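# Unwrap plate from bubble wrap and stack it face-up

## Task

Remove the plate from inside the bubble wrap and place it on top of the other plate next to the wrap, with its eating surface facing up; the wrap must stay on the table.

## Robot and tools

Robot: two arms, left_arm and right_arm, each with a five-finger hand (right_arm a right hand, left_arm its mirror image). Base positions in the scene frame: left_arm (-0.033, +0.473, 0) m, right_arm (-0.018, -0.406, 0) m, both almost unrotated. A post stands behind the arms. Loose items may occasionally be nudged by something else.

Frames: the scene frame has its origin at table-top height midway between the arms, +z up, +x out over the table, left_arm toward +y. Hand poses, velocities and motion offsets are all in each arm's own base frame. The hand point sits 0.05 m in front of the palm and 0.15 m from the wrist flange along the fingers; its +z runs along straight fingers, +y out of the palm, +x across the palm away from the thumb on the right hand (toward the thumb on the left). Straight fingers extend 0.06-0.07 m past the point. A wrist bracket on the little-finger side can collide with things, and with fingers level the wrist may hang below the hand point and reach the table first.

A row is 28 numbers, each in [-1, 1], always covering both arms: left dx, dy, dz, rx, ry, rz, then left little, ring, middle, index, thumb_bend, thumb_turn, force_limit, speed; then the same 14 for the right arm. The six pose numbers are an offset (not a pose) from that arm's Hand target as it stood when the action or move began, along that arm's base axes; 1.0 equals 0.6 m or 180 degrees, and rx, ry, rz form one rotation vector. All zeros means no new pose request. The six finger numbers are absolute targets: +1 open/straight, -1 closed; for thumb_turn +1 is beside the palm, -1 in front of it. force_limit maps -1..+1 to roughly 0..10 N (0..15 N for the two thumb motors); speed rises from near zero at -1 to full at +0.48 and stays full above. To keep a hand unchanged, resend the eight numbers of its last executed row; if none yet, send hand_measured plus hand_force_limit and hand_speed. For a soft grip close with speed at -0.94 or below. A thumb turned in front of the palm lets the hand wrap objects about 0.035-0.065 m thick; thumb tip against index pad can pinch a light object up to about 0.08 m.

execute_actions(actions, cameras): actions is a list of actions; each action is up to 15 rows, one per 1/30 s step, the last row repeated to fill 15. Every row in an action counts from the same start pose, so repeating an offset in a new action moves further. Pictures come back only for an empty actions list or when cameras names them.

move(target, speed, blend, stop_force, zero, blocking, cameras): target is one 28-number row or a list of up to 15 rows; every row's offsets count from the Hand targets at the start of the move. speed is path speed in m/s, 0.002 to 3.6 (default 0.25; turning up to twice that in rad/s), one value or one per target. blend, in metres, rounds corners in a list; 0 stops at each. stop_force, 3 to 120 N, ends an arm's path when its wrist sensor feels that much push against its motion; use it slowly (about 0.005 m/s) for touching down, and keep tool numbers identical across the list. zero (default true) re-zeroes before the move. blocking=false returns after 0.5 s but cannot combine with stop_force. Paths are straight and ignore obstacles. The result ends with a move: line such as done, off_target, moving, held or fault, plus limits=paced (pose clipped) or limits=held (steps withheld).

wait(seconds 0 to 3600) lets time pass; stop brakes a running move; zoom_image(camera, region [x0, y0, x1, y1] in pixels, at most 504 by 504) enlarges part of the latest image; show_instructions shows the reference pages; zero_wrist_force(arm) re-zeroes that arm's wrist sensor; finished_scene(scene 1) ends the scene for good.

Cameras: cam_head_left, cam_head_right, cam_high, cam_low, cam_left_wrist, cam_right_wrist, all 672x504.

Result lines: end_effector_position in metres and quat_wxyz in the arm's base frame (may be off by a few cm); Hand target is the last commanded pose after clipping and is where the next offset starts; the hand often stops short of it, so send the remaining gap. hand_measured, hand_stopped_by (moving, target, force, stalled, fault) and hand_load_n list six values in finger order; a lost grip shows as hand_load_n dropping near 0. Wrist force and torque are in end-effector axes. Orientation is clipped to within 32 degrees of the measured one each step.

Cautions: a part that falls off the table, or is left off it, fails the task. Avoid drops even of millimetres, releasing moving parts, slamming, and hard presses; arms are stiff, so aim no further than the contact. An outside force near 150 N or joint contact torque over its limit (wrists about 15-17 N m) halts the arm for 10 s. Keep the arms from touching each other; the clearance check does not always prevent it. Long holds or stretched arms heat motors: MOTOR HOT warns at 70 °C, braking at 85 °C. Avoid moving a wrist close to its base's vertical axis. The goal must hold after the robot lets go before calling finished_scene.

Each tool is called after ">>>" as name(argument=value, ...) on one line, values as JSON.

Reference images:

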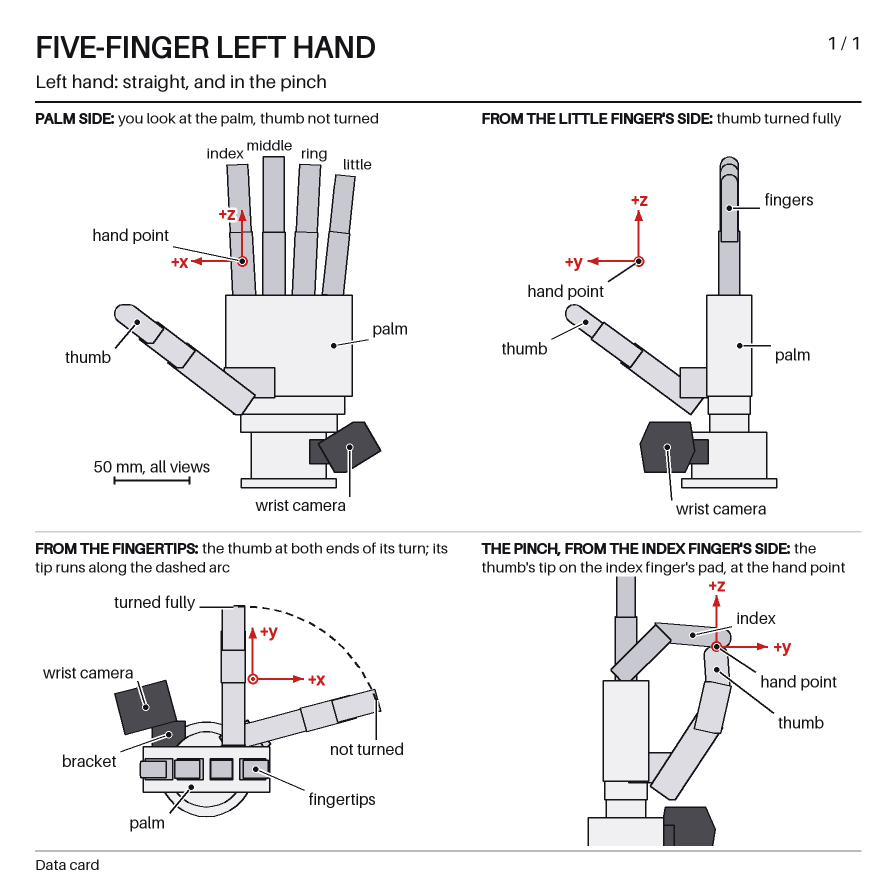

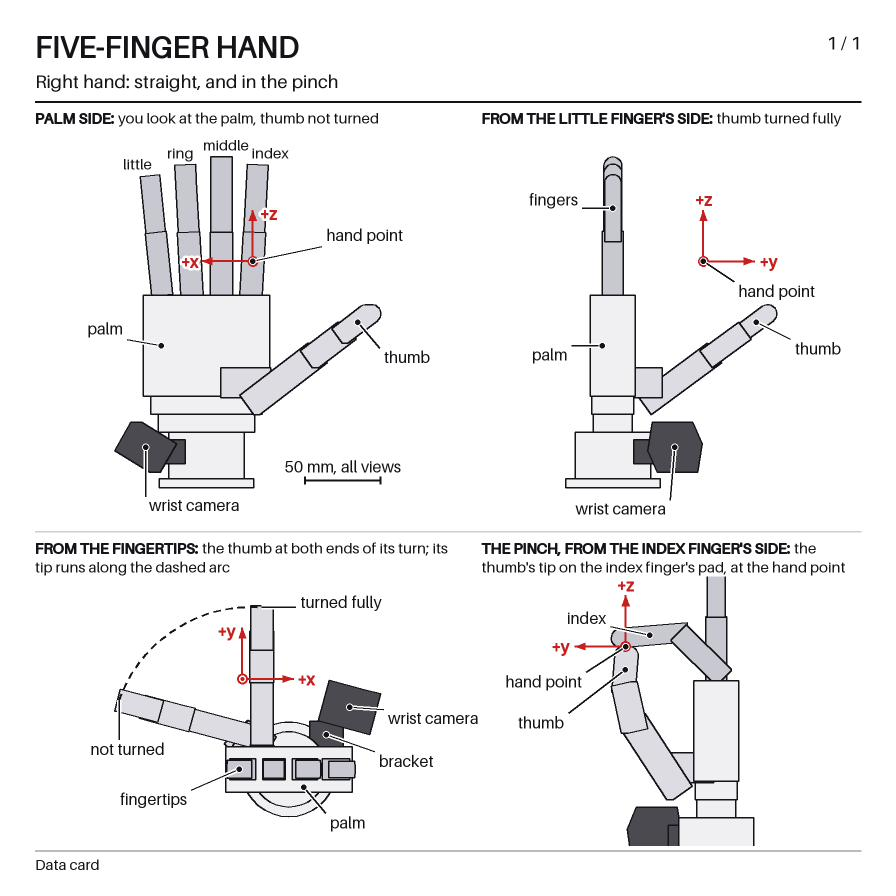

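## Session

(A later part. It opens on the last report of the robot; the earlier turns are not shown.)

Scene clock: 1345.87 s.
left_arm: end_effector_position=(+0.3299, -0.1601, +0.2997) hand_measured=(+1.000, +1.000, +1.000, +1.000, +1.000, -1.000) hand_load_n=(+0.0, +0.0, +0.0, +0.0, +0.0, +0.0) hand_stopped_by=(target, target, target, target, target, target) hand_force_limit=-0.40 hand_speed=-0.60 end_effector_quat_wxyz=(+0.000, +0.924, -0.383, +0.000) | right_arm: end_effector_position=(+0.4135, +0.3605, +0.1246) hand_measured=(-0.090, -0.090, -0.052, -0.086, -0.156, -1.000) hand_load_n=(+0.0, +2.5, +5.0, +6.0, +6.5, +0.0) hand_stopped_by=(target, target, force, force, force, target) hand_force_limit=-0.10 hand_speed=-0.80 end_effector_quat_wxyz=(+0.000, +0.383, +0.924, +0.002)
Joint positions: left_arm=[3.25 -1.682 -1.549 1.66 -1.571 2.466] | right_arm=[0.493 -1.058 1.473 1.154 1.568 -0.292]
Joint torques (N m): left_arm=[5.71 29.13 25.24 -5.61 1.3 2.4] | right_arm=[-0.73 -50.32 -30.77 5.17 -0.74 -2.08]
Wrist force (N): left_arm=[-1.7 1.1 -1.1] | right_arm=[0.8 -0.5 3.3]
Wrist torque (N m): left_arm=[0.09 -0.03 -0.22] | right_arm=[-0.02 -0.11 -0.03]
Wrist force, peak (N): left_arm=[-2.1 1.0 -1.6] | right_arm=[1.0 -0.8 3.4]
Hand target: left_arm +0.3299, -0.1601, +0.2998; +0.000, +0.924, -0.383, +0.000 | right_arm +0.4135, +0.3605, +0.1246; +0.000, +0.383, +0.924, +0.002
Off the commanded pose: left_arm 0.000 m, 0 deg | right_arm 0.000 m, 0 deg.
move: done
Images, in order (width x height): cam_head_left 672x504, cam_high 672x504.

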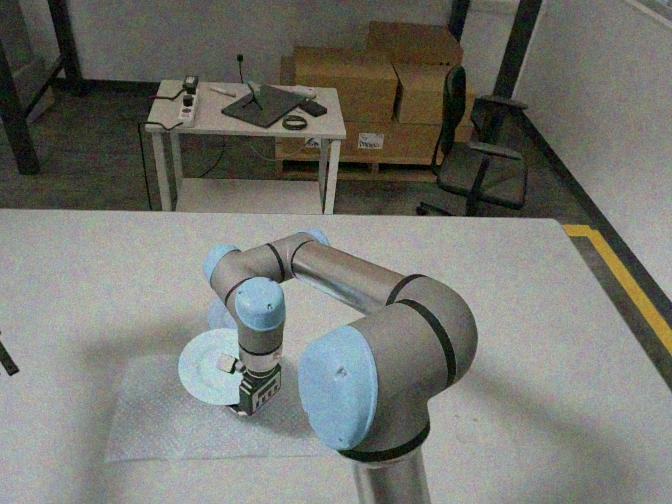

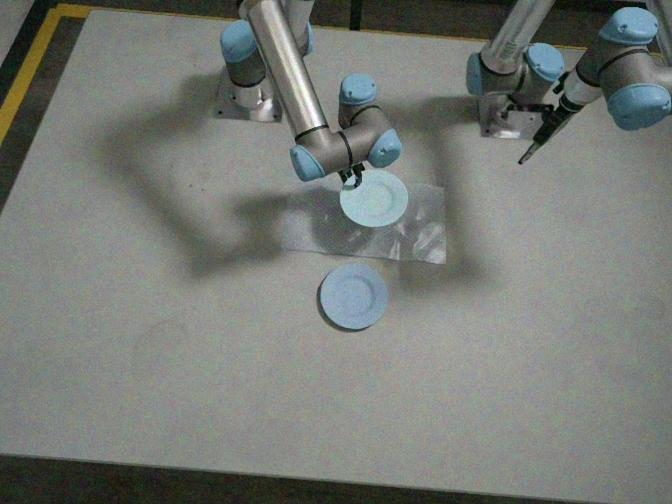

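>>> move(target=[[-0.0348,0.3228,0.0502,0.2485,0.027,0,1,1,1,1,1,-1,-0.4,-0.6,0,0,0,0,0,0,-0.09,-0.09,-0.09,-0.09,-0.7,-1,-0.1,-0.8],[-0.0558,0.516,0.3148,0.497,0.054,0,1,1,1,1,1,-1,-0.4,-0.6,0,0,0,0,0,0,-0.09,-0.09,-0.09,-0.09,-0.7,-1,-0.1,-0.8]], cameras=["cam_high","cam_head_left"], speed=0.25, blend=[0.05,0])

Scene clock: 1361.53 s.
left_arm: end_effector_position=(+0.3078, +0.0453, +0.3496) hand_measured=(+1.000, +1.000, +1.000, +1.000, +1.000, -1.000) hand_load_n=(+0.0, +0.0, +0.0, +0.0, +0.0, +0.5) hand_stopped_by=(target, target, target, target, target, target) hand_force_limit=-0.40 hand_speed=-0.60 end_effector_quat_wxyz=(-0.371, +0.837, -0.348, -0.203) | right_arm: end_effector_position=(+0.4135, +0.3605, +0.1246) hand_measured=(-0.090, -0.090, -0.052, -0.086, -0.156, -1.000) hand_load_n=(+0.0, +2.5, +5.0, +6.5, +6.5, +0.0) hand_stopped_by=(target, target, force, force, force, target) hand_force_limit=-0.10 hand_speed=-0.80 end_effector_quat_wxyz=(+0.000, +0.383, +0.924, +0.002)
Joint positions: left_arm=[3.229 -1.688 -1.528 1.623 -2.444 2.435] | right_arm=[0.493 -1.058 1.473 1.154 1.568 -0.292]
Joint torques (N m): left_arm=[6.81 29.93 11.2 0.41 0.31 1.93] | right_arm=[-3.17 -47.49 -31.73 5.18 -0.66 -2.05]
Wrist force (N): left_arm=[-1.9 1.0 -0.7] | right_arm=[0.6 -0.3 2.9]
Wrist torque (N m): left_arm=[0.19 -0.21 -0.13] | right_arm=[0.03 -0.08 -0.04]
Wrist force, peak (N): left_arm=[-2.9 -0.2 -0.7] | right_arm=[0.9 -0.7 3.4]
Hand target: left_arm +0.3078, +0.0453, +0.3496; -0.371, +0.837, -0.348, -0.203 (not the last commanded pose) | right_arm +0.4135, +0.3605, +0.1246; +0.000, +0.383, +0.924, +0.002
Off the commanded pose: left_arm 0.174 m, 40 deg | right_arm 0.000 m, 0 deg.
move: held (left_arm; a check stopped the path); path passed 1 of 2 targets; limits=held
pose unreachable (left arm): on one or more control steps of this call, first in action 0 (counted from 0), this arm could not follow its commanded pose, so it was not sent that pose on those steps. It may still have moved: this result reports where it is.
cause: moving toward the commanded pose would bring two parts of the arm too close to each other (joints 4 (wrist 1) to 6 (wrist 3) lie between them).
Images, in order (width x height): cam_head_left 672x504, cam_high 672x504.

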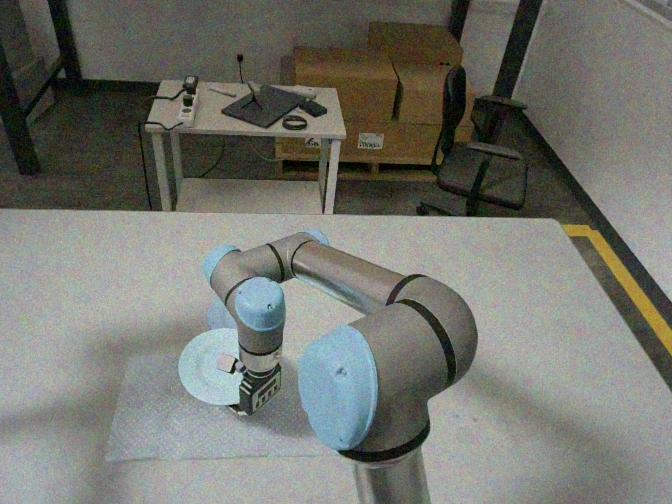

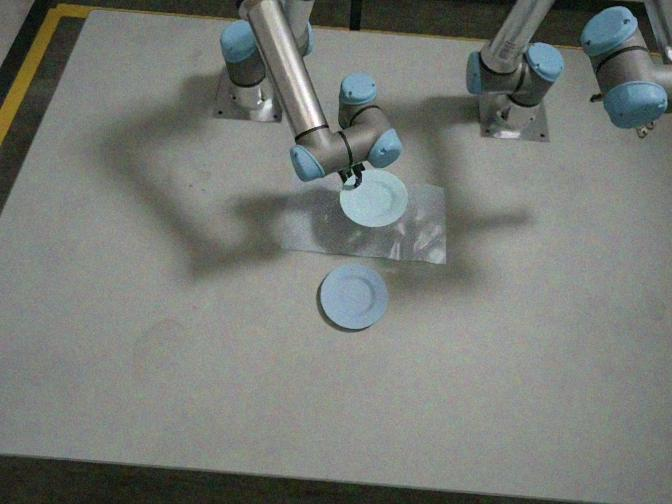

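>>> move(target=[0.052,-0.107,-0.083,-0.2756,-0.0298,0,1,1,1,1,1,-1,-0.4,-0.6,0,0,0,0,0,0,-0.09,-0.09,-0.09,-0.09,-0.7,-1,-0.1,-0.8], cameras=[], speed=0.25)

Scene clock: 1376.53 s.
left_arm: end_effector_position=(+0.3390, -0.0189, +0.2998) hand_measured=(+1.000, +1.000, +1.000, +1.000, +1.000, -1.000) hand_load_n=(+0.0, -0.5, +0.0, +0.0, +0.0, +0.0) hand_stopped_by=(target, target, target, target, target, target) hand_force_limit=-0.40 hand_speed=-0.60 end_effector_quat_wxyz=(-0.001, +0.924, -0.383, +0.000) | right_arm: end_effector_position=(+0.4135, +0.3605, +0.1246) hand_measured=(-0.090, -0.090, -0.052, -0.086, -0.156, -1.000) hand_load_n=(+0.0, +2.5, +5.0, +6.5, +6.5, +0.0) hand_stopped_by=(target, target, force, force, force, target) hand_force_limit=-0.10 hand_speed=-0.80 end_effector_quat_wxyz=(+0.000, +0.383, +0.924, +0.002)
Joint positions: left_arm=[3.642 -1.679 -1.551 1.661 -1.572 2.858] | right_arm=[0.493 -1.058 1.473 1.154 1.568 -0.292]
Joint torques (N m): left_arm=[6.04 15.73 11.78 0.74 1.4 1.89] | right_arm=[-6.95 -43.58 -31.55 5.26 -0.63 -2.12]
Wrist force (N): left_arm=[-1.5 0.8 -1.0] | right_arm=[0.4 -0.6 3.1]
Wrist torque (N m): left_arm=[-0.01 -0.08 -0.20] | right_arm=[-0.03 -0.04 -0.07]
Wrist force, peak (N): left_arm=[-3.2 0.2 -0.6] | right_arm=[0.6 -0.8 3.6]
Hand target: left_arm +0.3390, -0.0189, +0.2998; -0.001, +0.924, -0.383, +0.000 | right_arm +0.4135, +0.3605, +0.1246; +0.000, +0.383, +0.924, +0.002
Off the commanded pose: left_arm 0.000 m, 0 deg | right_arm 0.000 m, 0 deg.
move: done

>>> move(target=[[0.1305,-0.239,0.1767,-0.2194,-0.1199,0,1,1,1,1,1,-1,-0.4,-0.6,0,0,0,0,0,0,-0.09,-0.09,-0.09,-0.09,-0.7,-1,-0.1,-0.8],[0.163,-0.2983,0.4938,-0.4388,-0.2397,0,1,1,1,1,1,-1,-0.4,-0.6,0,0,0,0,0,0,-0.09,-0.09,-0.09,-0.09,-0.7,-1,-0.1,-0.8]], cameras=["cam_high"], speed=0.25, blend=[0.05,0])

Scene clock: 1390.33 s.
left_arm: end_effector_position=(+0.4368, -0.1978, +0.5960) hand_measured=(+1.000, +1.000, +1.000, +1.000, +1.000, -1.000) hand_load_n=(+0.0, +0.0, +0.0, +0.0, +0.0, -0.5) hand_stopped_by=(target, target, target, target, target, target) hand_force_limit=-0.40 hand_speed=-0.60 end_effector_quat_wxyz=(+0.442, +0.654, -0.271, +0.551) | right_arm: end_effector_position=(+0.4135, +0.3605, +0.1246) hand_measured=(-0.090, -0.090, -0.052, -0.086, -0.156, -1.000) hand_load_n=(+0.0, +2.5, +5.0, +6.0, +6.5, +0.0) hand_stopped_by=(target, target, force, force, force, target) hand_force_limit=-0.10 hand_speed=-0.80 end_effector_quat_wxyz=(+0.000, +0.383, +0.924, +0.002)
Joint positions: left_arm=[3.644 -1.679 -1.619 1.464 -0.002 3.121] | right_arm=[0.493 -1.058 1.473 1.154 1.568 -0.292]
Joint torques (N m): left_arm=[-5.97 16.73 24.13 -4.35 3.42 -2.02] | right_arm=[-6.71 -38.95 -31.24 5.13 -0.86 -2.1]
Wrist force (N): left_arm=[0.2 0.7 0.2] | right_arm=[0.8 -0.7 3.2]
Wrist torque (N m): left_arm=[-0.15 0.11 -0.15] | right_arm=[-0.04 -0.10 -0.04]
Wrist force, peak (N): left_arm=[-1.7 0.9 -1.3] | right_arm=[0.5 -0.7 3.6]
Hand target: left_arm +0.4368, -0.1979, +0.5961; +0.442, +0.654, -0.271, +0.551 | right_arm +0.4135, +0.3605, +0.1246; +0.000, +0.383, +0.924, +0.002
Off the commanded pose: left_arm 0.000 m, 0 deg | right_arm 0.000 m, 0 deg.
move: done

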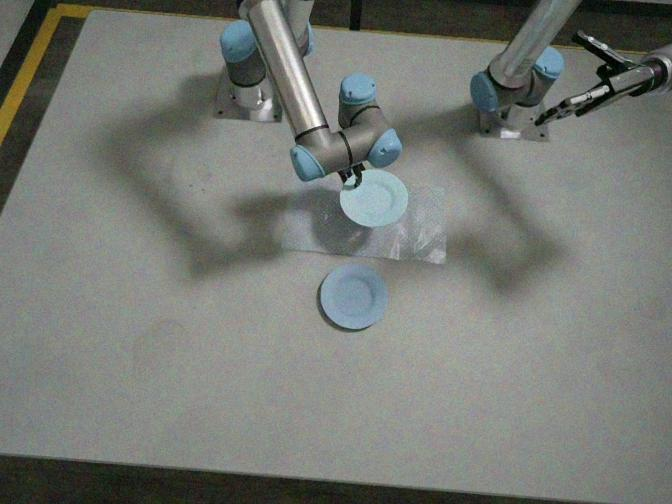

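>>> move(target=[[-0.0847,0.1547,0.2722,-0.2194,-0.1199,0,1,1,1,1,1,-1,-0.4,-0.6,0,0,0,0,0,0,-0.09,-0.09,-0.09,-0.09,-0.7,-1,-0.1,-0.8],[-0.2367,0.4332,0.3398,-0.4388,-0.2397,0,1,1,1,1,1,-1,-0.4,-0.6,0,0,0,0,0,0,-0.09,-0.09,-0.09,-0.09,-0.7,-1,-0.1,-0.8]], cameras=["cam_high"], speed=0.25, blend=[0.05,0])

Scene clock: 1402.00 s.
left_arm: end_effector_position=(+0.2948, +0.0619, +0.7999) hand_measured=(+1.000, +1.000, +1.000, +1.000, +1.000, -1.000) hand_load_n=(+0.0, +0.0, +0.0, +0.0, +0.0, +0.0) hand_stopped_by=(target, target, target, target, target, target) hand_force_limit=-0.40 hand_speed=-0.60 end_effector_quat_wxyz=(+0.627, +0.001, +0.001, +0.779) | right_arm: end_effector_position=(+0.4135, +0.3605, +0.1246) hand_measured=(-0.090, -0.090, -0.052, -0.086, -0.156, -1.000) hand_load_n=(+0.0, +2.5, +5.0, +6.0, +6.5, +0.0) hand_stopped_by=(target, target, force, force, force, target) hand_force_limit=-0.10 hand_speed=-0.80 end_effector_quat_wxyz=(+0.000, +0.383, +0.924, +0.002)
Joint positions: left_arm=[3.642 -1.679 -1.553 1.66 1.569 2.857] | right_arm=[0.493 -1.058 1.473 1.154 1.568 -0.292]
Joint torques (N m): left_arm=[6.33 29.19 25.9 -5.35 1.17 -2.13] | right_arm=[-6.81 -34.58 -31.6 5.12 -0.82 -2.19]
Wrist force (N): left_arm=[0.3 0.7 2.4] | right_arm=[0.9 -0.6 3.1]
Wrist torque (N m): left_arm=[-0.13 -0.17 -0.05] | right_arm=[-0.02 -0.12 -0.03]
Wrist force, peak (N): left_arm=[0.6 0.8 2.5] | right_arm=[0.6 -0.6 3.7]
Hand target: left_arm +0.2948, +0.0620, +0.8000; +0.627, +0.001, +0.001, +0.779 | right_arm +0.4135, +0.3605, +0.1246; +0.000, +0.383, +0.924, +0.002
Off the commanded pose: left_arm 0.000 m, 0 deg | right_arm 0.000 m, 0 deg.
move: done

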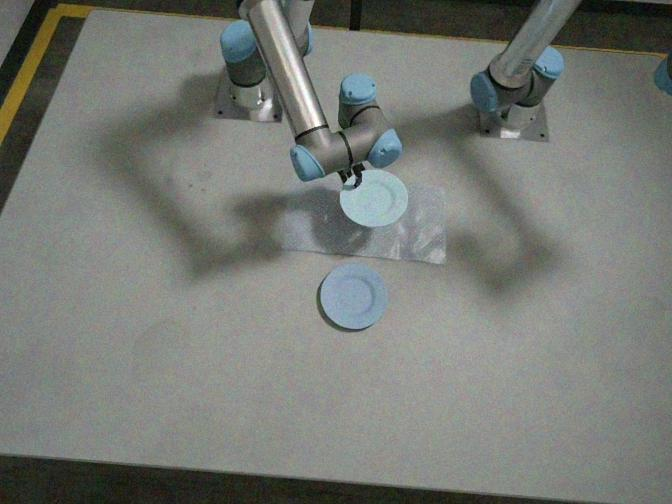

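>>> move(target=[[0.3223,0.176,0.0533,-0.1199,0.2194,0,1,1,1,1,1,-1,-0.4,-0.6,0,0,0,0,0,0,-0.09,-0.09,-0.09,-0.09,-0.7,-1,-0.1,-0.8],[0.5833,0.3187,-0.1687,-0.2397,0.4388,0,1,1,1,1,1,-1,-0.4,-0.6,0,0,0,0,0,0,-0.09,-0.09,-0.09,-0.09,-0.7,-1,-0.1,-0.8]], cameras=[], speed=0.25, blend=[0.05,0])

>>> move(target=[[0.0468,0.0255,-0.3673,-0.1199,0.2194,0,1,1,1,1,1,-1,-0.4,-0.6,0,0,0,0,0,0,-0.09,-0.09,-0.09,-0.09,-0.7,-1,-0.1,-0.8],[-0.148,-0.081,-0.6647,-0.2397,0.4388,0,1,1,1,1,1,-1,-0.4,-0.6,0,0,0,0,0,0,-0.09,-0.09,-0.09,-0.09,-0.7,-1,-0.1,-0.8]], cameras=["cam_high","cam_low"], speed=0.25, blend=[0.05,0])

Scene clock: 1420.03 s.
left_arm: end_effector_position=(+0.6447, +0.2532, +0.6988) hand_measured=(+1.000, +1.000, +1.000, +1.000, +1.000, -1.000) hand_load_n=(+0.0, +0.0, +0.0, +0.0, +0.0, +0.0) hand_stopped_by=(target, target, target, target, target, target) hand_force_limit=-0.40 hand_speed=-0.60 end_effector_quat_wxyz=(+0.443, +0.272, +0.654, +0.550) | right_arm: end_effector_position=(+0.4135, +0.3605, +0.1246) hand_measured=(-0.090, -0.090, -0.052, -0.086, -0.156, -1.000) hand_load_n=(+0.0, +2.5, +5.0, +6.5, +6.5, +0.0) hand_stopped_by=(target, target, force, force, force, target) hand_force_limit=-0.10 hand_speed=-0.80 end_effector_quat_wxyz=(+0.000, +0.383, +0.924, +0.002)
Joint positions: left_arm=[3.642 -1.679 -1.551 0.087 1.569 2.858] | right_arm=[0.493 -1.058 1.473 1.154 1.568 -0.292]
Joint torques (N m): left_arm=[-5.11 19.39 29.42 -1.47 0.99 -2.07] | right_arm=[-7.13 -33.81 -30.71 5.13 -0.73 -2.05]
Wrist force (N): left_arm=[-1.2 1.0 1.1] | right_arm=[0.5 -0.8 3.1]
Wrist torque (N m): left_arm=[-0.35 -0.13 -0.22] | right_arm=[-0.06 -0.06 -0.06]
Wrist force, peak (N): left_arm=[0.0 0.4 2.8] | right_arm=[1.0 -0.8 3.3]
Hand target: left_arm +0.6448, +0.2532, +0.6987; +0.443, +0.272, +0.654, +0.550 | right_arm +0.4135, +0.3605, +0.1246; +0.000, +0.383, +0.924, +0.002
Off the commanded pose: left_arm 0.000 m, 0 deg | right_arm 0.000 m, 0 deg.
move: done

Scene clock: 1423.83 s.
left_arm: end_effector_position=(+0.5560, +0.2046, +0.3000) hand_measured=(+1.000, +1.000, +1.000, +1.000, +1.000, -1.000) hand_load_n=(+0.0, +0.0, +0.0, +0.0, +0.0, +0.0) hand_stopped_by=(target, target, target, target, target, target) hand_force_limit=-0.40 hand_speed=-0.60 end_effector_quat_wxyz=(+0.000, +0.383, +0.924, -0.001) | right_arm: end_effector_position=(+0.4135, +0.3605, +0.1246) hand_measured=(-0.090, -0.090, -0.052, -0.086, -0.156, -1.000) hand_load_n=(+0.0, +2.5, +5.0, +6.5, +6.5, +0.0) hand_stopped_by=(target, target, force, force, force, target) hand_force_limit=-0.10 hand_speed=-0.80 end_effector_quat_wxyz=(+0.000, +0.383, +0.924, +0.002)
Joint positions: left_arm=[3.642 -1.681 -1.548 -1.485 1.57 2.858] | right_arm=[0.493 -1.058 1.473 1.154 1.568 -0.292]
Joint torques (N m): left_arm=[6.1 21.1 29.13 -0.72 -1.31 2.05] | right_arm=[-6.73 -34.02 -31.6 5.02 -0.87 -2.21]
Wrist force (N): left_arm=[-1.9 0.9 -1.0] | right_arm=[0.6 -0.9 2.9]
Wrist torque (N m): left_arm=[0.04 -0.02 -0.23] | right_arm=[-0.06 -0.06 -0.06]
Wrist force, peak (N): left_arm=[-2.3 1.2 -0.8] | right_arm=[0.9 -0.7 3.3]
Hand target: left_arm +0.5560, +0.2046, +0.2999; +0.000, +0.383, +0.924, -0.001 | right_arm +0.4135, +0.3605, +0.1246; +0.000, +0.383, +0.924, +0.002
Off the commanded pose: left_arm 0.000 m, 0 deg | right_arm 0.000 m, 0 deg.
move: done

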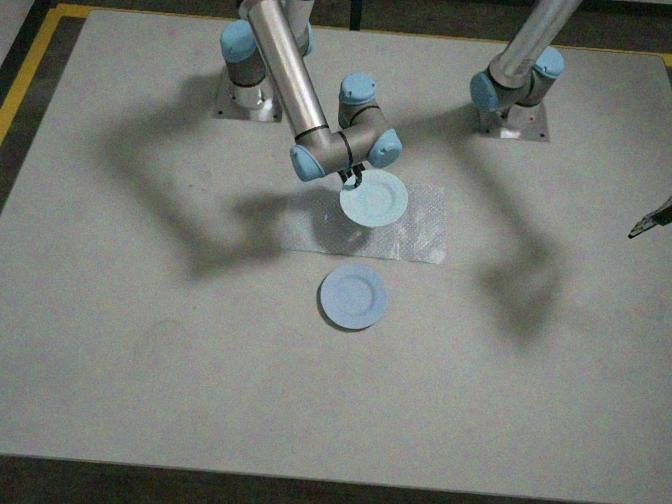

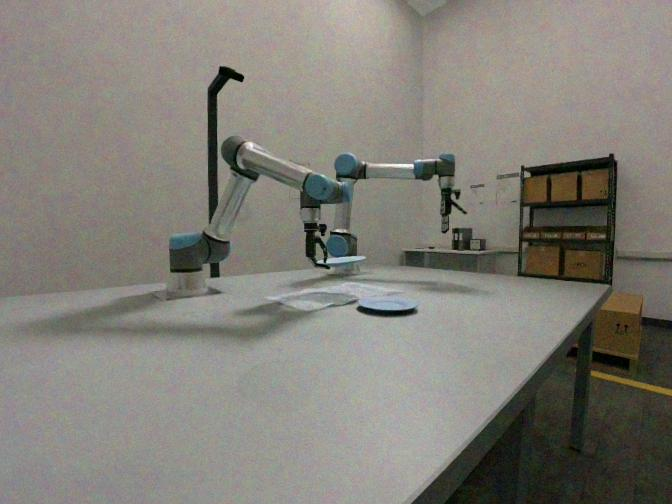

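>>> move(target=[0,0,0,0,0,0,1,1,1,1,1,-1,-0.4,-0.6,0.4477,-0.0642,0,0,0,0.1389,-0.09,-0.09,-0.09,-0.09,-0.7,-1,-0.1,-0.8], cameras=["cam_high","cam_low","cam_right_wrist","cam_head_left"], speed=0.08)

>>> zoom_image(camera="cam_high", region=[300, 200, 430, 350])

Scene clock: 1442.23 s.
left_arm: end_effector_position=(+0.5560, +0.2046, +0.2999) hand_measured=(+1.000, +1.000, +1.000, +1.000, +1.000, -1.000) hand_load_n=(+0.0, +0.0, +0.0, +0.0, -0.5, +0.0) hand_stopped_by=(target, target, target, target, target, target) hand_force_limit=-0.40 hand_speed=-0.60 end_effector_quat_wxyz=(+0.000, +0.383, +0.924, -0.001) | right_arm: end_effector_position=(+0.6821, +0.3219, +0.1246) hand_measured=(-0.090, -0.090, -0.052, -0.086, -0.156, -1.000) hand_load_n=(+0.0, +2.5, +5.0, +6.0, +7.0, +0.0) hand_stopped_by=(target, target, force, force, force, target) hand_force_limit=-0.10 hand_speed=-0.80 end_effector_quat_wxyz=(-0.001, +0.174, +0.985, +0.002)
Joint positions: left_arm=[3.642 -1.682 -1.548 -1.485 1.569 2.858] | right_arm=[0.215 -0.433 0.346 1.658 1.567 -1.006]
Joint torques (N m): left_arm=[5.54 20.41 29.59 -0.74 -1.56 2.18] | right_arm=[-9.81 -47.79 -30.95 5.07 1.38 -2.64]
Wrist force (N): left_arm=[-1.9 0.9 -1.1] | right_arm=[0.6 -0.6 2.9]
Wrist torque (N m): left_arm=[0.05 -0.01 -0.23] | right_arm=[-0.02 -0.06 0.05]
Wrist force, peak (N): left_arm=[-2.1 1.1 -1.2] | right_arm=[1.6 -1.1 3.1]
Hand target: left_arm +0.5560, +0.2046, +0.2999; +0.000, +0.383, +0.924, -0.001 | right_arm +0.6821, +0.3220, +0.1246; -0.001, +0.174, +0.985, +0.002
Off the commanded pose: left_arm 0.000 m, 0 deg | right_arm 0.000 m, 0 deg.
move: done
Images, in order (width x height): cam_head_left 672x504, cam_high 672x504, cam_low 672x504, cam_right_wrist 672x504.

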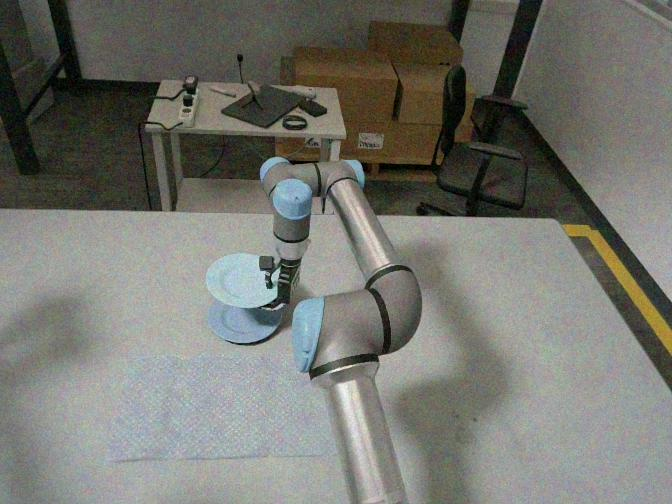

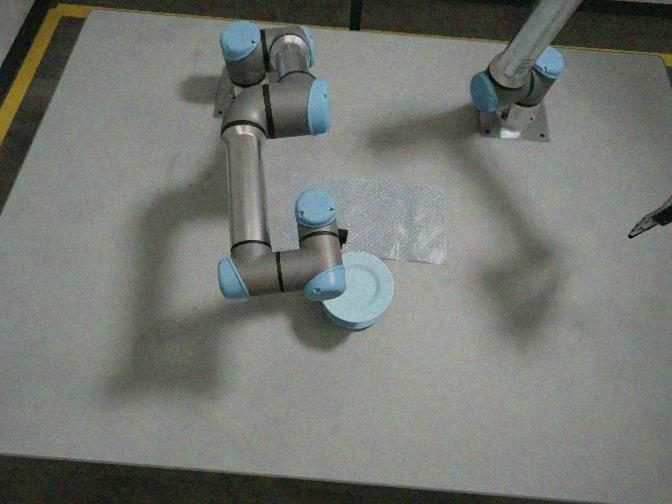

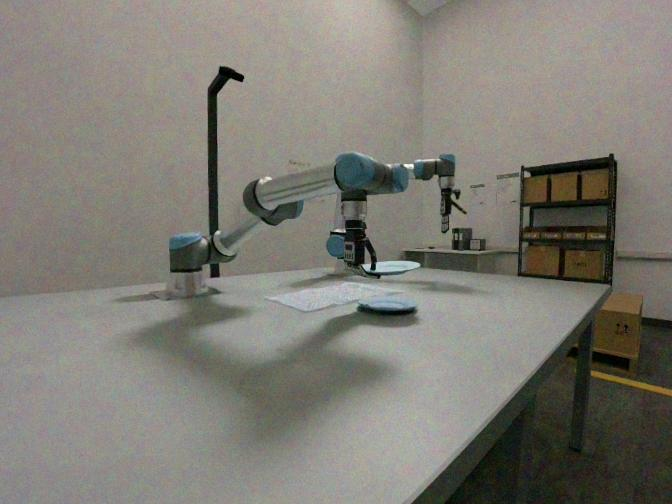

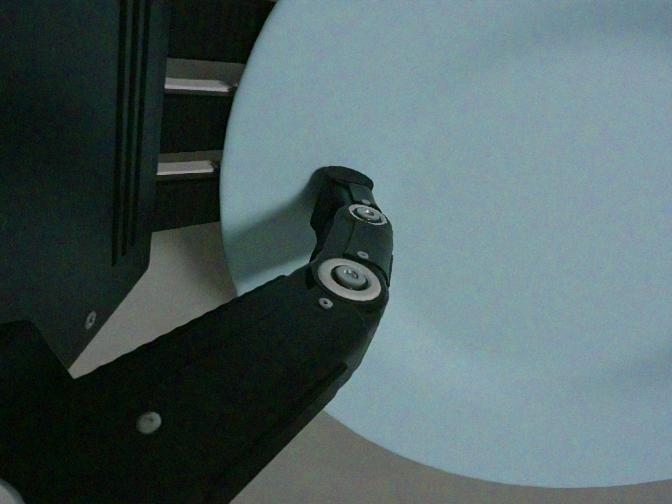

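Scaled by 3.360 from the camera's image (finer frame: 960x720).

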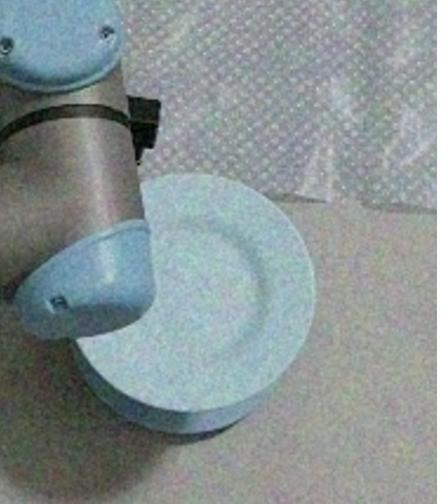

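>>> move(target=[0.323,-0.507,-0.083,0,0,-0.43,0,0,0,0,1,-1,-0.4,0,0,0,-0.082,0,0,0,-0.09,-0.09,-0.09,-0.09,-0.7,-1,-0.1,-0.8], cameras=[], speed=0.15)

>>> move(target=[0.03,-0.466,-0.133,0,0,-0.431,0,0,0,0,1,-1,-0.4,0,0,0,0,0,0,0,-0.09,-0.09,-0.09,-0.09,-0.7,-1,-0.1,-0.8], cameras=["cam_high","cam_low","cam_left_wrist","cam_head_left"], speed=0.15)

Scene clock: 1469.57 s.
left_arm: end_effector_position=(+0.7497, -0.0995, +0.2501) hand_measured=(+0.000, +0.000, +0.000, +0.000, +1.000, -1.000) hand_load_n=(+0.5, +0.0, +0.0, +0.0, +0.0, +0.0) hand_stopped_by=(target, target, target, target, target, target) hand_force_limit=-0.40 hand_speed=0.00 end_effector_quat_wxyz=(-0.001, +0.877, +0.481, -0.001) | right_arm: end_effector_position=(+0.6821, +0.3220, +0.0754) hand_measured=(-0.090, -0.090, -0.052, -0.086, -0.156, -1.000) hand_load_n=(+0.0, +2.5, +5.0, +6.0, +6.5, +0.0) hand_stopped_by=(target, target, force, force, force, target) hand_force_limit=-0.10 hand_speed=-0.80 end_effector_quat_wxyz=(-0.001, +0.174, +0.985, +0.002)
Joint positions: left_arm=[3.2 -2.026 -1.227 -1.462 1.572 3.767] | right_arm=[0.215 -0.438 0.482 1.527 1.567 -1.006]
Joint torques (N m): left_arm=[-6.32 33.59 30.99 -0.8 1.27 2.14] | right_arm=[5.52 -49.82 -6.26 0.49 1.08 -0.74]
Wrist force (N): left_arm=[-1.9 1.0 -1.0] | right_arm=[0.7 -0.6 3.1]
Wrist torque (N m): left_arm=[0.06 -0.03 -0.24] | right_arm=[-0.02 -0.08 0.05]
Wrist force, peak (N): left_arm=[-2.4 1.2 -1.0] | right_arm=[1.0 -0.7 3.2]
Hand target: left_arm +0.7498, -0.0996, +0.2501; -0.001, +0.877, +0.481, -0.001 | right_arm +0.6821, +0.3220, +0.0754; -0.001, +0.174, +0.985, +0.002
Off the commanded pose: left_arm 0.000 m, 0 deg | right_arm 0.000 m, 0 deg.
move: done

Scene clock: 1474.73 s.
left_arm: end_effector_position=(+0.7678, -0.3791, +0.1703) hand_measured=(+0.000, +0.000, +0.000, +0.000, +1.000, -1.000) hand_load_n=(+0.0, +0.0, +0.5, +0.0, +0.0, +0.0) hand_stopped_by=(target, target, target, target, target, target) hand_force_limit=-0.40 hand_speed=0.00 end_effector_quat_wxyz=(-0.001, +0.985, -0.174, +0.000) | right_arm: end_effector_position=(+0.6821, +0.3220, +0.0754) hand_measured=(-0.090, -0.090, -0.052, -0.086, -0.156, -1.000) hand_load_n=(+0.0, +2.0, +5.0, +6.0, +6.5, +0.0) hand_stopped_by=(target, target, force, force, force, target) hand_force_limit=-0.10 hand_speed=-0.80 end_effector_quat_wxyz=(-0.001, +0.174, +0.985, +0.002)
Joint positions: left_arm=[2.914 -2.42 -0.779 -1.514 1.573 4.835] | right_arm=[0.215 -0.438 0.482 1.527 1.567 -1.006]
Joint torques (N m): left_arm=[-5.58 47.62 28.64 -1.01 1.07 2.14] | right_arm=[-2.72 -66.71 -6.25 0.48 -1.08 1.2]
Wrist force (N): left_arm=[-1.8 1.5 -0.7] | right_arm=[0.8 -0.5 2.7]
Wrist torque (N m): left_arm=[0.10 -0.03 -0.28] | right_arm=[0.01 -0.09 0.06]
Wrist force, peak (N): left_arm=[-2.3 1.2 -1.0] | right_arm=[0.7 -0.8 3.5]
Hand target: left_arm +0.7678, -0.3792, +0.1703; -0.001, +0.985, -0.174, +0.000 | right_arm +0.6821, +0.3220, +0.0754; -0.001, +0.174, +0.985, +0.002
Off the commanded pose: left_arm 0.000 m, 0 deg | right_arm 0.000 m, 0 deg.
move: done
Images, in order (width x height): cam_head_left 672x504, cam_high 672x504, cam_low 672x504, cam_left_wrist 672x504.

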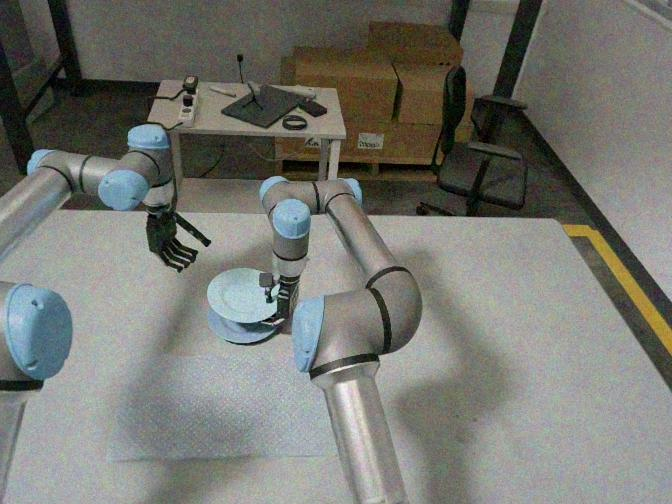

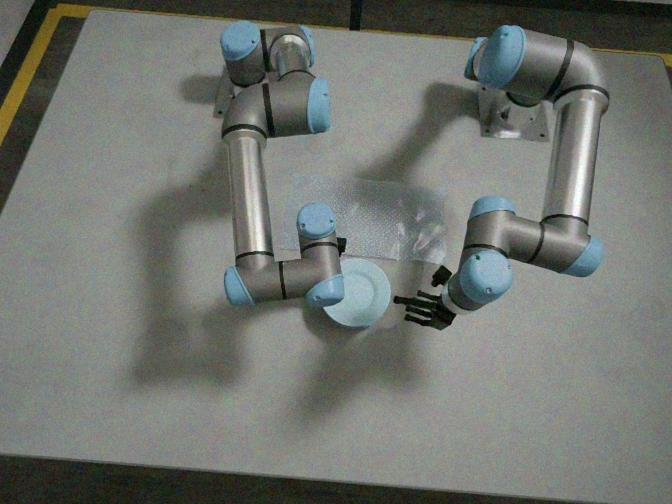

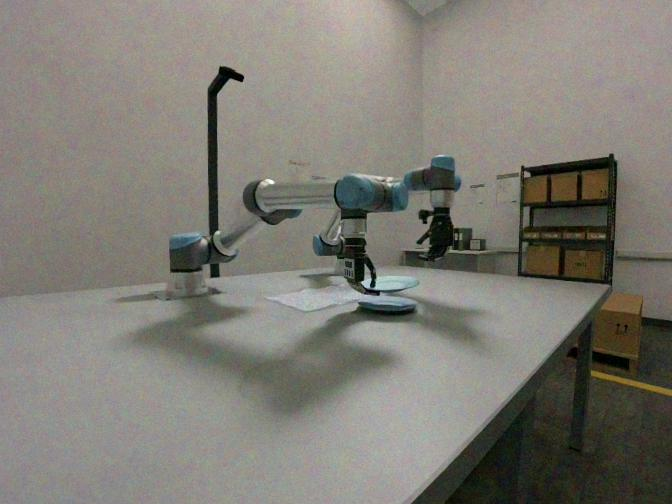

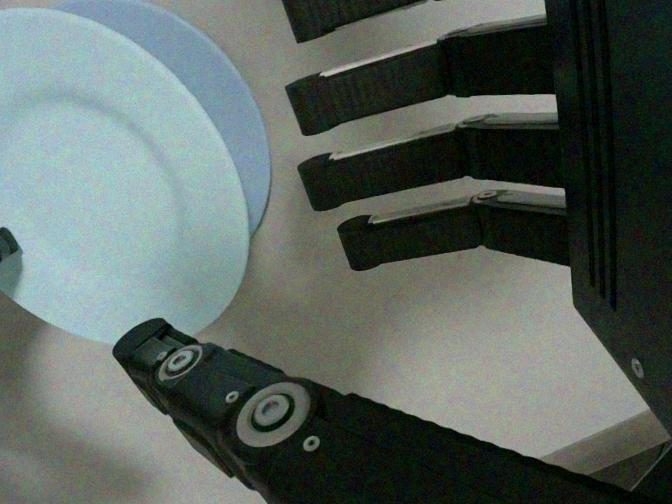

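>>> move(target=[0.0157,-0.0057,-0.1205,0,0,0,0,0,0,0,1,-1,-0.4,0,0,0,0,0,0,0,-0.09,-0.09,-0.09,-0.09,-0.7,-1,-0.1,-0.8], cameras=["cam_left_wrist"], speed=0.08)

>>> move(target=[-0.0205,-0.0564,0,0,0,0,0,0,0,0,1,-1,-0.4,0,0,0,0,0,0,0,-0.09,-0.09,-0.09,-0.09,-0.7,-1,-0.1,-0.8], cameras=["cam_left_wrist","cam_low"], speed=0.03, stop_force=3)

>>> zoom_image(camera="cam_low", region=[330, 230, 470, 330])

Scene clock: 1495.73 s.
left_arm: end_effector_position=(+0.7772, -0.3826, +0.0982) hand_measured=(+0.000, +0.000, +0.000, +0.000, +1.000, -1.000) hand_load_n=(+0.0, +0.0, +0.0, +0.0, +0.0, +0.0) hand_stopped_by=(target, target, target, target, target, target) hand_force_limit=-0.40 hand_speed=0.00 end_effector_quat_wxyz=(-0.001, +0.985, -0.174, +0.000) | right_arm: end_effector_position=(+0.6821, +0.3220, +0.0754) hand_measured=(-0.090, -0.090, -0.052, -0.086, -0.156, -1.000) hand_load_n=(+0.0, +2.5, +5.0, +6.0, +6.5, +0.0) hand_stopped_by=(target, target, force, force, force, target) hand_force_limit=-0.10 hand_speed=-0.80 end_effector_quat_wxyz=(-0.001, +0.174, +0.985, +0.002)
Joint positions: left_arm=[2.913 -2.482 -0.851 -1.38 1.573 4.834] | right_arm=[0.215 -0.438 0.482 1.527 1.567 -1.006]
Joint torques (N m): left_arm=[-6.02 48.9 16.07 5.24 -0.99 -2.06] | right_arm=[-8.54 -66.95 -6.64 0.62 -0.94 2.24]
Wrist force (N): left_arm=[-1.8 1.4 -0.6] | right_arm=[0.8 -0.6 2.9]
Wrist torque (N m): left_arm=[0.09 -0.02 -0.24] | right_arm=[-0.02 -0.09 0.05]
Wrist force, peak (N): left_arm=[-1.8 1.4 -1.4] | right_arm=[0.6 -0.5 3.5]
Hand target: left_arm +0.7772, -0.3826, +0.0980; -0.001, +0.985, -0.174, +0.000 | right_arm +0.6821, +0.3220, +0.0754; -0.001, +0.174, +0.985, +0.002
Off the commanded pose: left_arm 0.000 m, 0 deg | right_arm 0.000 m, 0 deg.
move: done

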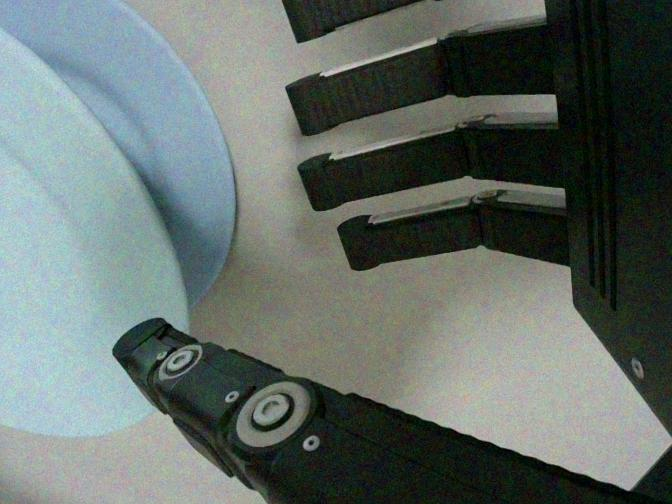

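Scene clock: 1497.97 s.
left_arm: end_effector_position=(+0.7649, -0.4164, +0.0980) hand_measured=(+0.000, +0.000, +0.000, +0.000, +1.000, -1.000) hand_load_n=(+0.0, +0.5, +0.0, +0.0, +0.0, +0.0) hand_stopped_by=(target, target, target, target, target, target) hand_force_limit=-0.40 hand_speed=0.00 end_effector_quat_wxyz=(-0.001, +0.985, -0.174, +0.000) | right_arm: end_effector_position=(+0.6821, +0.3220, +0.0754) hand_measured=(-0.090, -0.090, -0.052, -0.086, -0.156, -1.000) hand_load_n=(+0.0, +2.5, +5.0, +6.5, +6.5, +0.0) hand_stopped_by=(target, target, force, force, force, target) hand_force_limit=-0.10 hand_speed=-0.80 end_effector_quat_wxyz=(-0.001, +0.174, +0.985, +0.002)
Joint positions: left_arm=[2.869 -2.489 -0.838 -1.386 1.573 4.79] | right_arm=[0.215 -0.438 0.482 1.527 1.567 -1.006]
Joint torques (N m): left_arm=[-7.04 48.45 30.11 -1 -0.22 -2.59] | right_arm=[-8.81 -67.66 -5.58 0.54 -0.96 2.12]
Wrist force (N): left_arm=[-1.8 1.4 -0.8] | right_arm=[0.7 -0.4 2.7]
Wrist torque (N m): left_arm=[0.10 -0.04 -0.16] | right_arm=[0.02 -0.09 0.07]
Wrist force, peak (N): left_arm=[-2.0 1.5 -0.8] | right_arm=[1.2 -0.8 3.3]
Hand target: left_arm +0.7649, -0.4164, +0.0980; -0.001, +0.985, -0.174, +0.000 | right_arm +0.6821, +0.3220, +0.0754; -0.001, +0.174, +0.985, +0.002
Off the commanded pose: left_arm 0.000 m, 0 deg | right_arm 0.000 m, 0 deg.
move: done
Images, in order (width x height): cam_low 672x504, cam_left_wrist 672x504.

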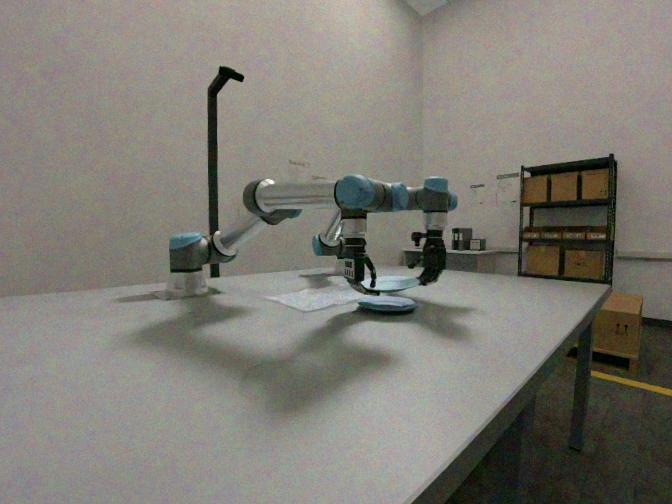

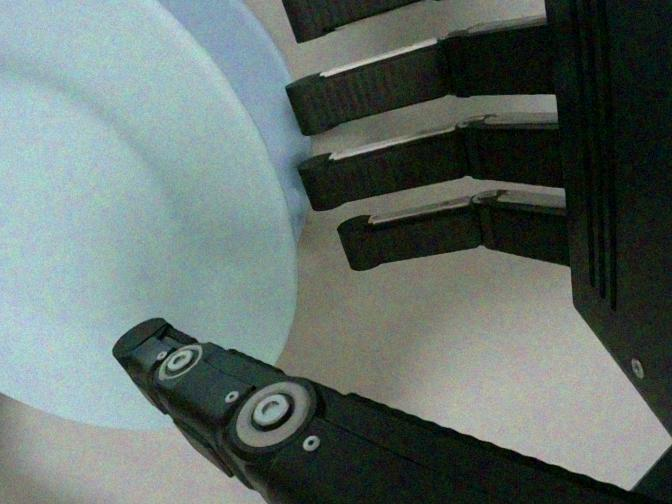

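Scaled by 3.600 from the camera's image (finer frame: 960x720).

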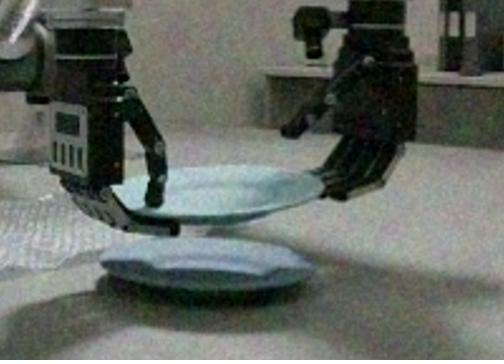

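>>> move(target=[-0.0125,-0.0345,0,0,0,0,0,0,0,0,1,-1,-0.4,0,0,0,0,0,0,0,-0.09,-0.09,-0.09,-0.09,-0.7,-1,-0.1,-0.8], cameras=["cam_left_wrist","cam_low"], speed=0.015, stop_force=3)

>>> zoom_image(camera="cam_low", region=[330, 230, 470, 330])

Scene clock: 1505.33 s.
left_arm: end_effector_position=(+0.7574, -0.4371, +0.0980) hand_measured=(+0.000, +0.000, +0.000, +0.000, +1.000, -1.000) hand_load_n=(+0.0, +0.0, +0.0, +0.5, +0.0, +0.0) hand_stopped_by=(target, target, target, target, target, target) hand_force_limit=-0.40 hand_speed=0.00 end_effector_quat_wxyz=(-0.001, +0.985, -0.174, +0.000) | right_arm: end_effector_position=(+0.6821, +0.3220, +0.0754) hand_measured=(-0.090, -0.090, -0.052, -0.086, -0.156, -1.000) hand_load_n=(+0.0, +2.5, +4.5, +6.0, +6.5, +0.0) hand_stopped_by=(target, target, force, force, force, target) hand_force_limit=-0.10 hand_speed=-0.80 end_effector_quat_wxyz=(-0.001, +0.174, +0.985, +0.002)
Joint positions: left_arm=[2.842 -2.496 -0.825 -1.392 1.573 4.763] | right_arm=[0.215 -0.438 0.482 1.527 1.567 -1.006]
Joint torques (N m): left_arm=[-5.38 49.24 29.6 -0.81 -1.83 -2.47] | right_arm=[-8.04 -67.01 -6.19 0.4 -0.8 2.35]
Wrist force (N): left_arm=[-1.7 1.3 -0.5] | right_arm=[0.6 -0.6 3.0]
Wrist torque (N m): left_arm=[0.08 -0.04 -0.16] | right_arm=[-0.03 -0.08 0.05]
Wrist force, peak (N): left_arm=[-2.0 1.6 -0.8] | right_arm=[0.7 -0.6 3.3]
Hand target: left_arm +0.7574, -0.4371, +0.0980; -0.001, +0.985, -0.174, +0.000 | right_arm +0.6821, +0.3220, +0.0754; -0.001, +0.174, +0.985, +0.002
Off the commanded pose: left_arm 0.000 m, 0 deg | right_arm 0.000 m, 0 deg.
move: done
Images, in order (width x height): cam_low 672x504, cam_left_wrist 672x504.

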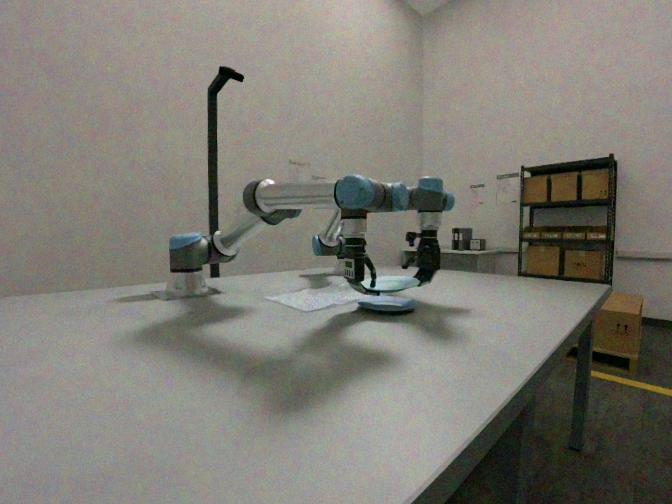

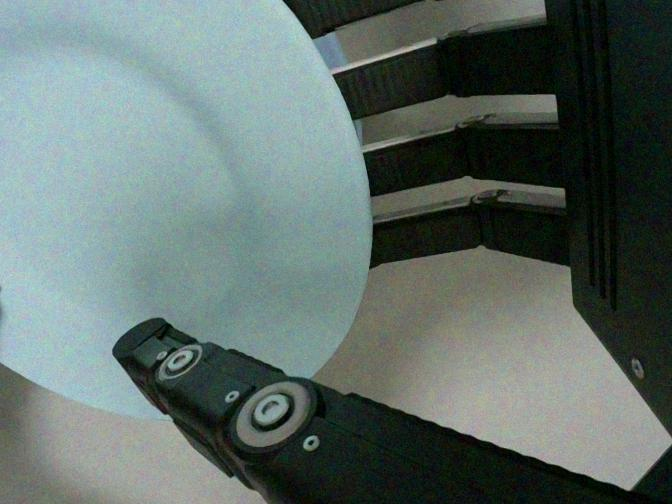

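Scaled by 3.600 from the camera's image (finer frame: 960x720).

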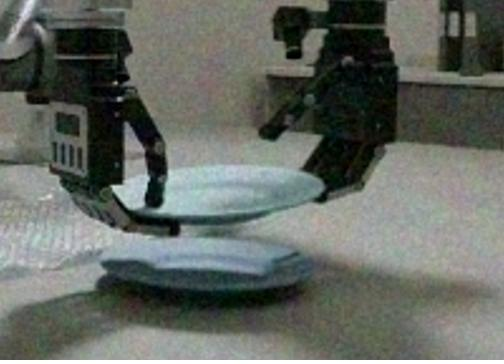

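>>> move(target=[[-0.0035,-0.0095,0,0,0,0,0,0,0,0,1,-1,-0.4,0,0,0,0,0,0,0,-0.09,-0.09,-0.09,-0.09,-0.7,-1,-0.1,-0.8],[-0.0035,-0.0095,0.033,0,0,0,0,0,0,0,1,-1,-0.4,0,0,0,0,0,0,0,-0.09,-0.09,-0.09,-0.09,-0.7,-1,-0.1,-0.8]], cameras=["cam_left_wrist","cam_low"], speed=0.008, stop_force=3)

>>> zoom_image(camera="cam_low", region=[330, 230, 470, 330])

Scene clock: 1513.67 s.
left_arm: end_effector_position=(+0.7553, -0.4428, +0.1092) hand_measured=(+0.000, +0.000, +0.000, +0.000, +1.000, -1.000) hand_load_n=(+0.0, +1.5, +2.5, +0.0, +0.0, +0.0) hand_stopped_by=(target, target, target, target, target, target) hand_force_limit=-0.40 hand_speed=0.00 end_effector_quat_wxyz=(-0.001, +0.985, -0.174, +0.000) | right_arm: end_effector_position=(+0.6821, +0.3220, +0.0754) hand_measured=(-0.090, -0.090, -0.052, -0.086, -0.154, -1.000) hand_load_n=(+0.0, +0.0, +3.0, +3.0, +8.5, +0.0) hand_stopped_by=(target, target, force, force, force, target) hand_force_limit=-0.10 hand_speed=-0.80 end_effector_quat_wxyz=(-0.001, +0.174, +0.985, +0.002)
Joint positions: left_arm=[2.835 -2.492 -0.803 -1.418 1.573 4.756] | right_arm=[0.215 -0.438 0.482 1.527 1.567 -1.006]
Joint torques (N m): left_arm=[-4.82 50.59 15.76 5.56 -1.8 -2.5] | right_arm=[-9.41 -67.39 -7.18 0.79 -0.85 2.29]
Wrist force (N): left_arm=[-1.5 -0.8 1.9] | right_arm=[0.6 -1.5 0.2]
Wrist torque (N m): left_arm=[-0.09 0.03 -0.09] | right_arm=[-0.35 -0.01 0.01]
Wrist force, peak (N): left_arm=[-1.6 1.5 2.2] | right_arm=[0.9 -0.8 3.3]
Hand target: left_arm +0.7553, -0.4428, +0.1092; -0.001, +0.985, -0.174, +0.000 (not the last commanded pose) | right_arm +0.6821, +0.3220, +0.0754; -0.001, +0.174, +0.985, +0.002
Off the commanded pose: left_arm 0.009 m, 0 deg | right_arm 0.000 m, 0 deg.
move: contact (left_arm); path passed 1 of 2 targets
Images, in order (width x height): cam_low 672x504, cam_left_wrist 672x504.

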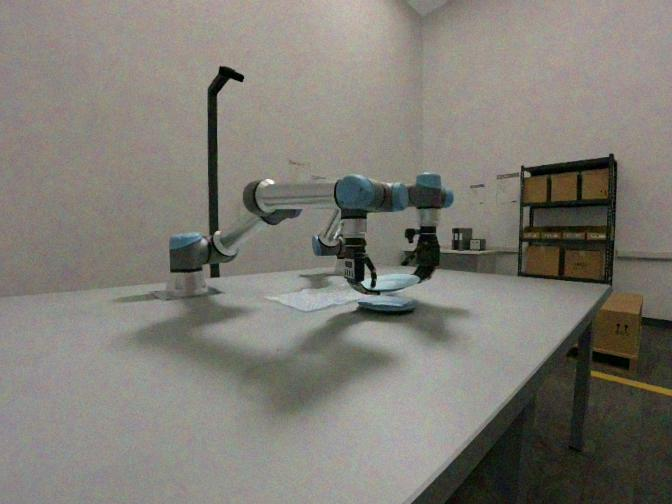

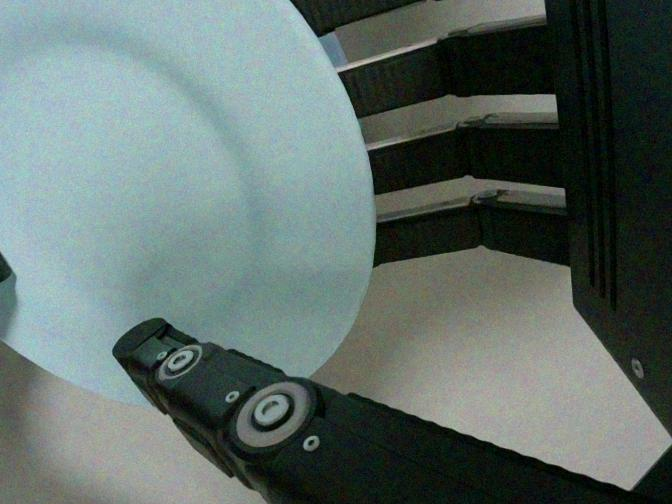

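Scaled by 3.600 from the camera's image (finer frame: 960x720).

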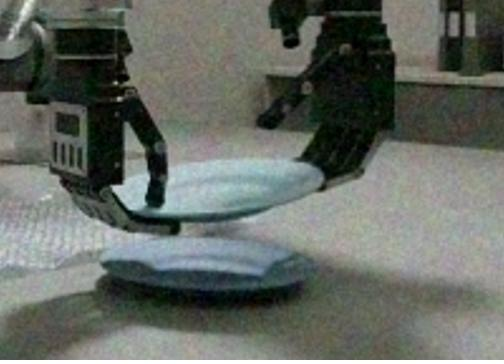

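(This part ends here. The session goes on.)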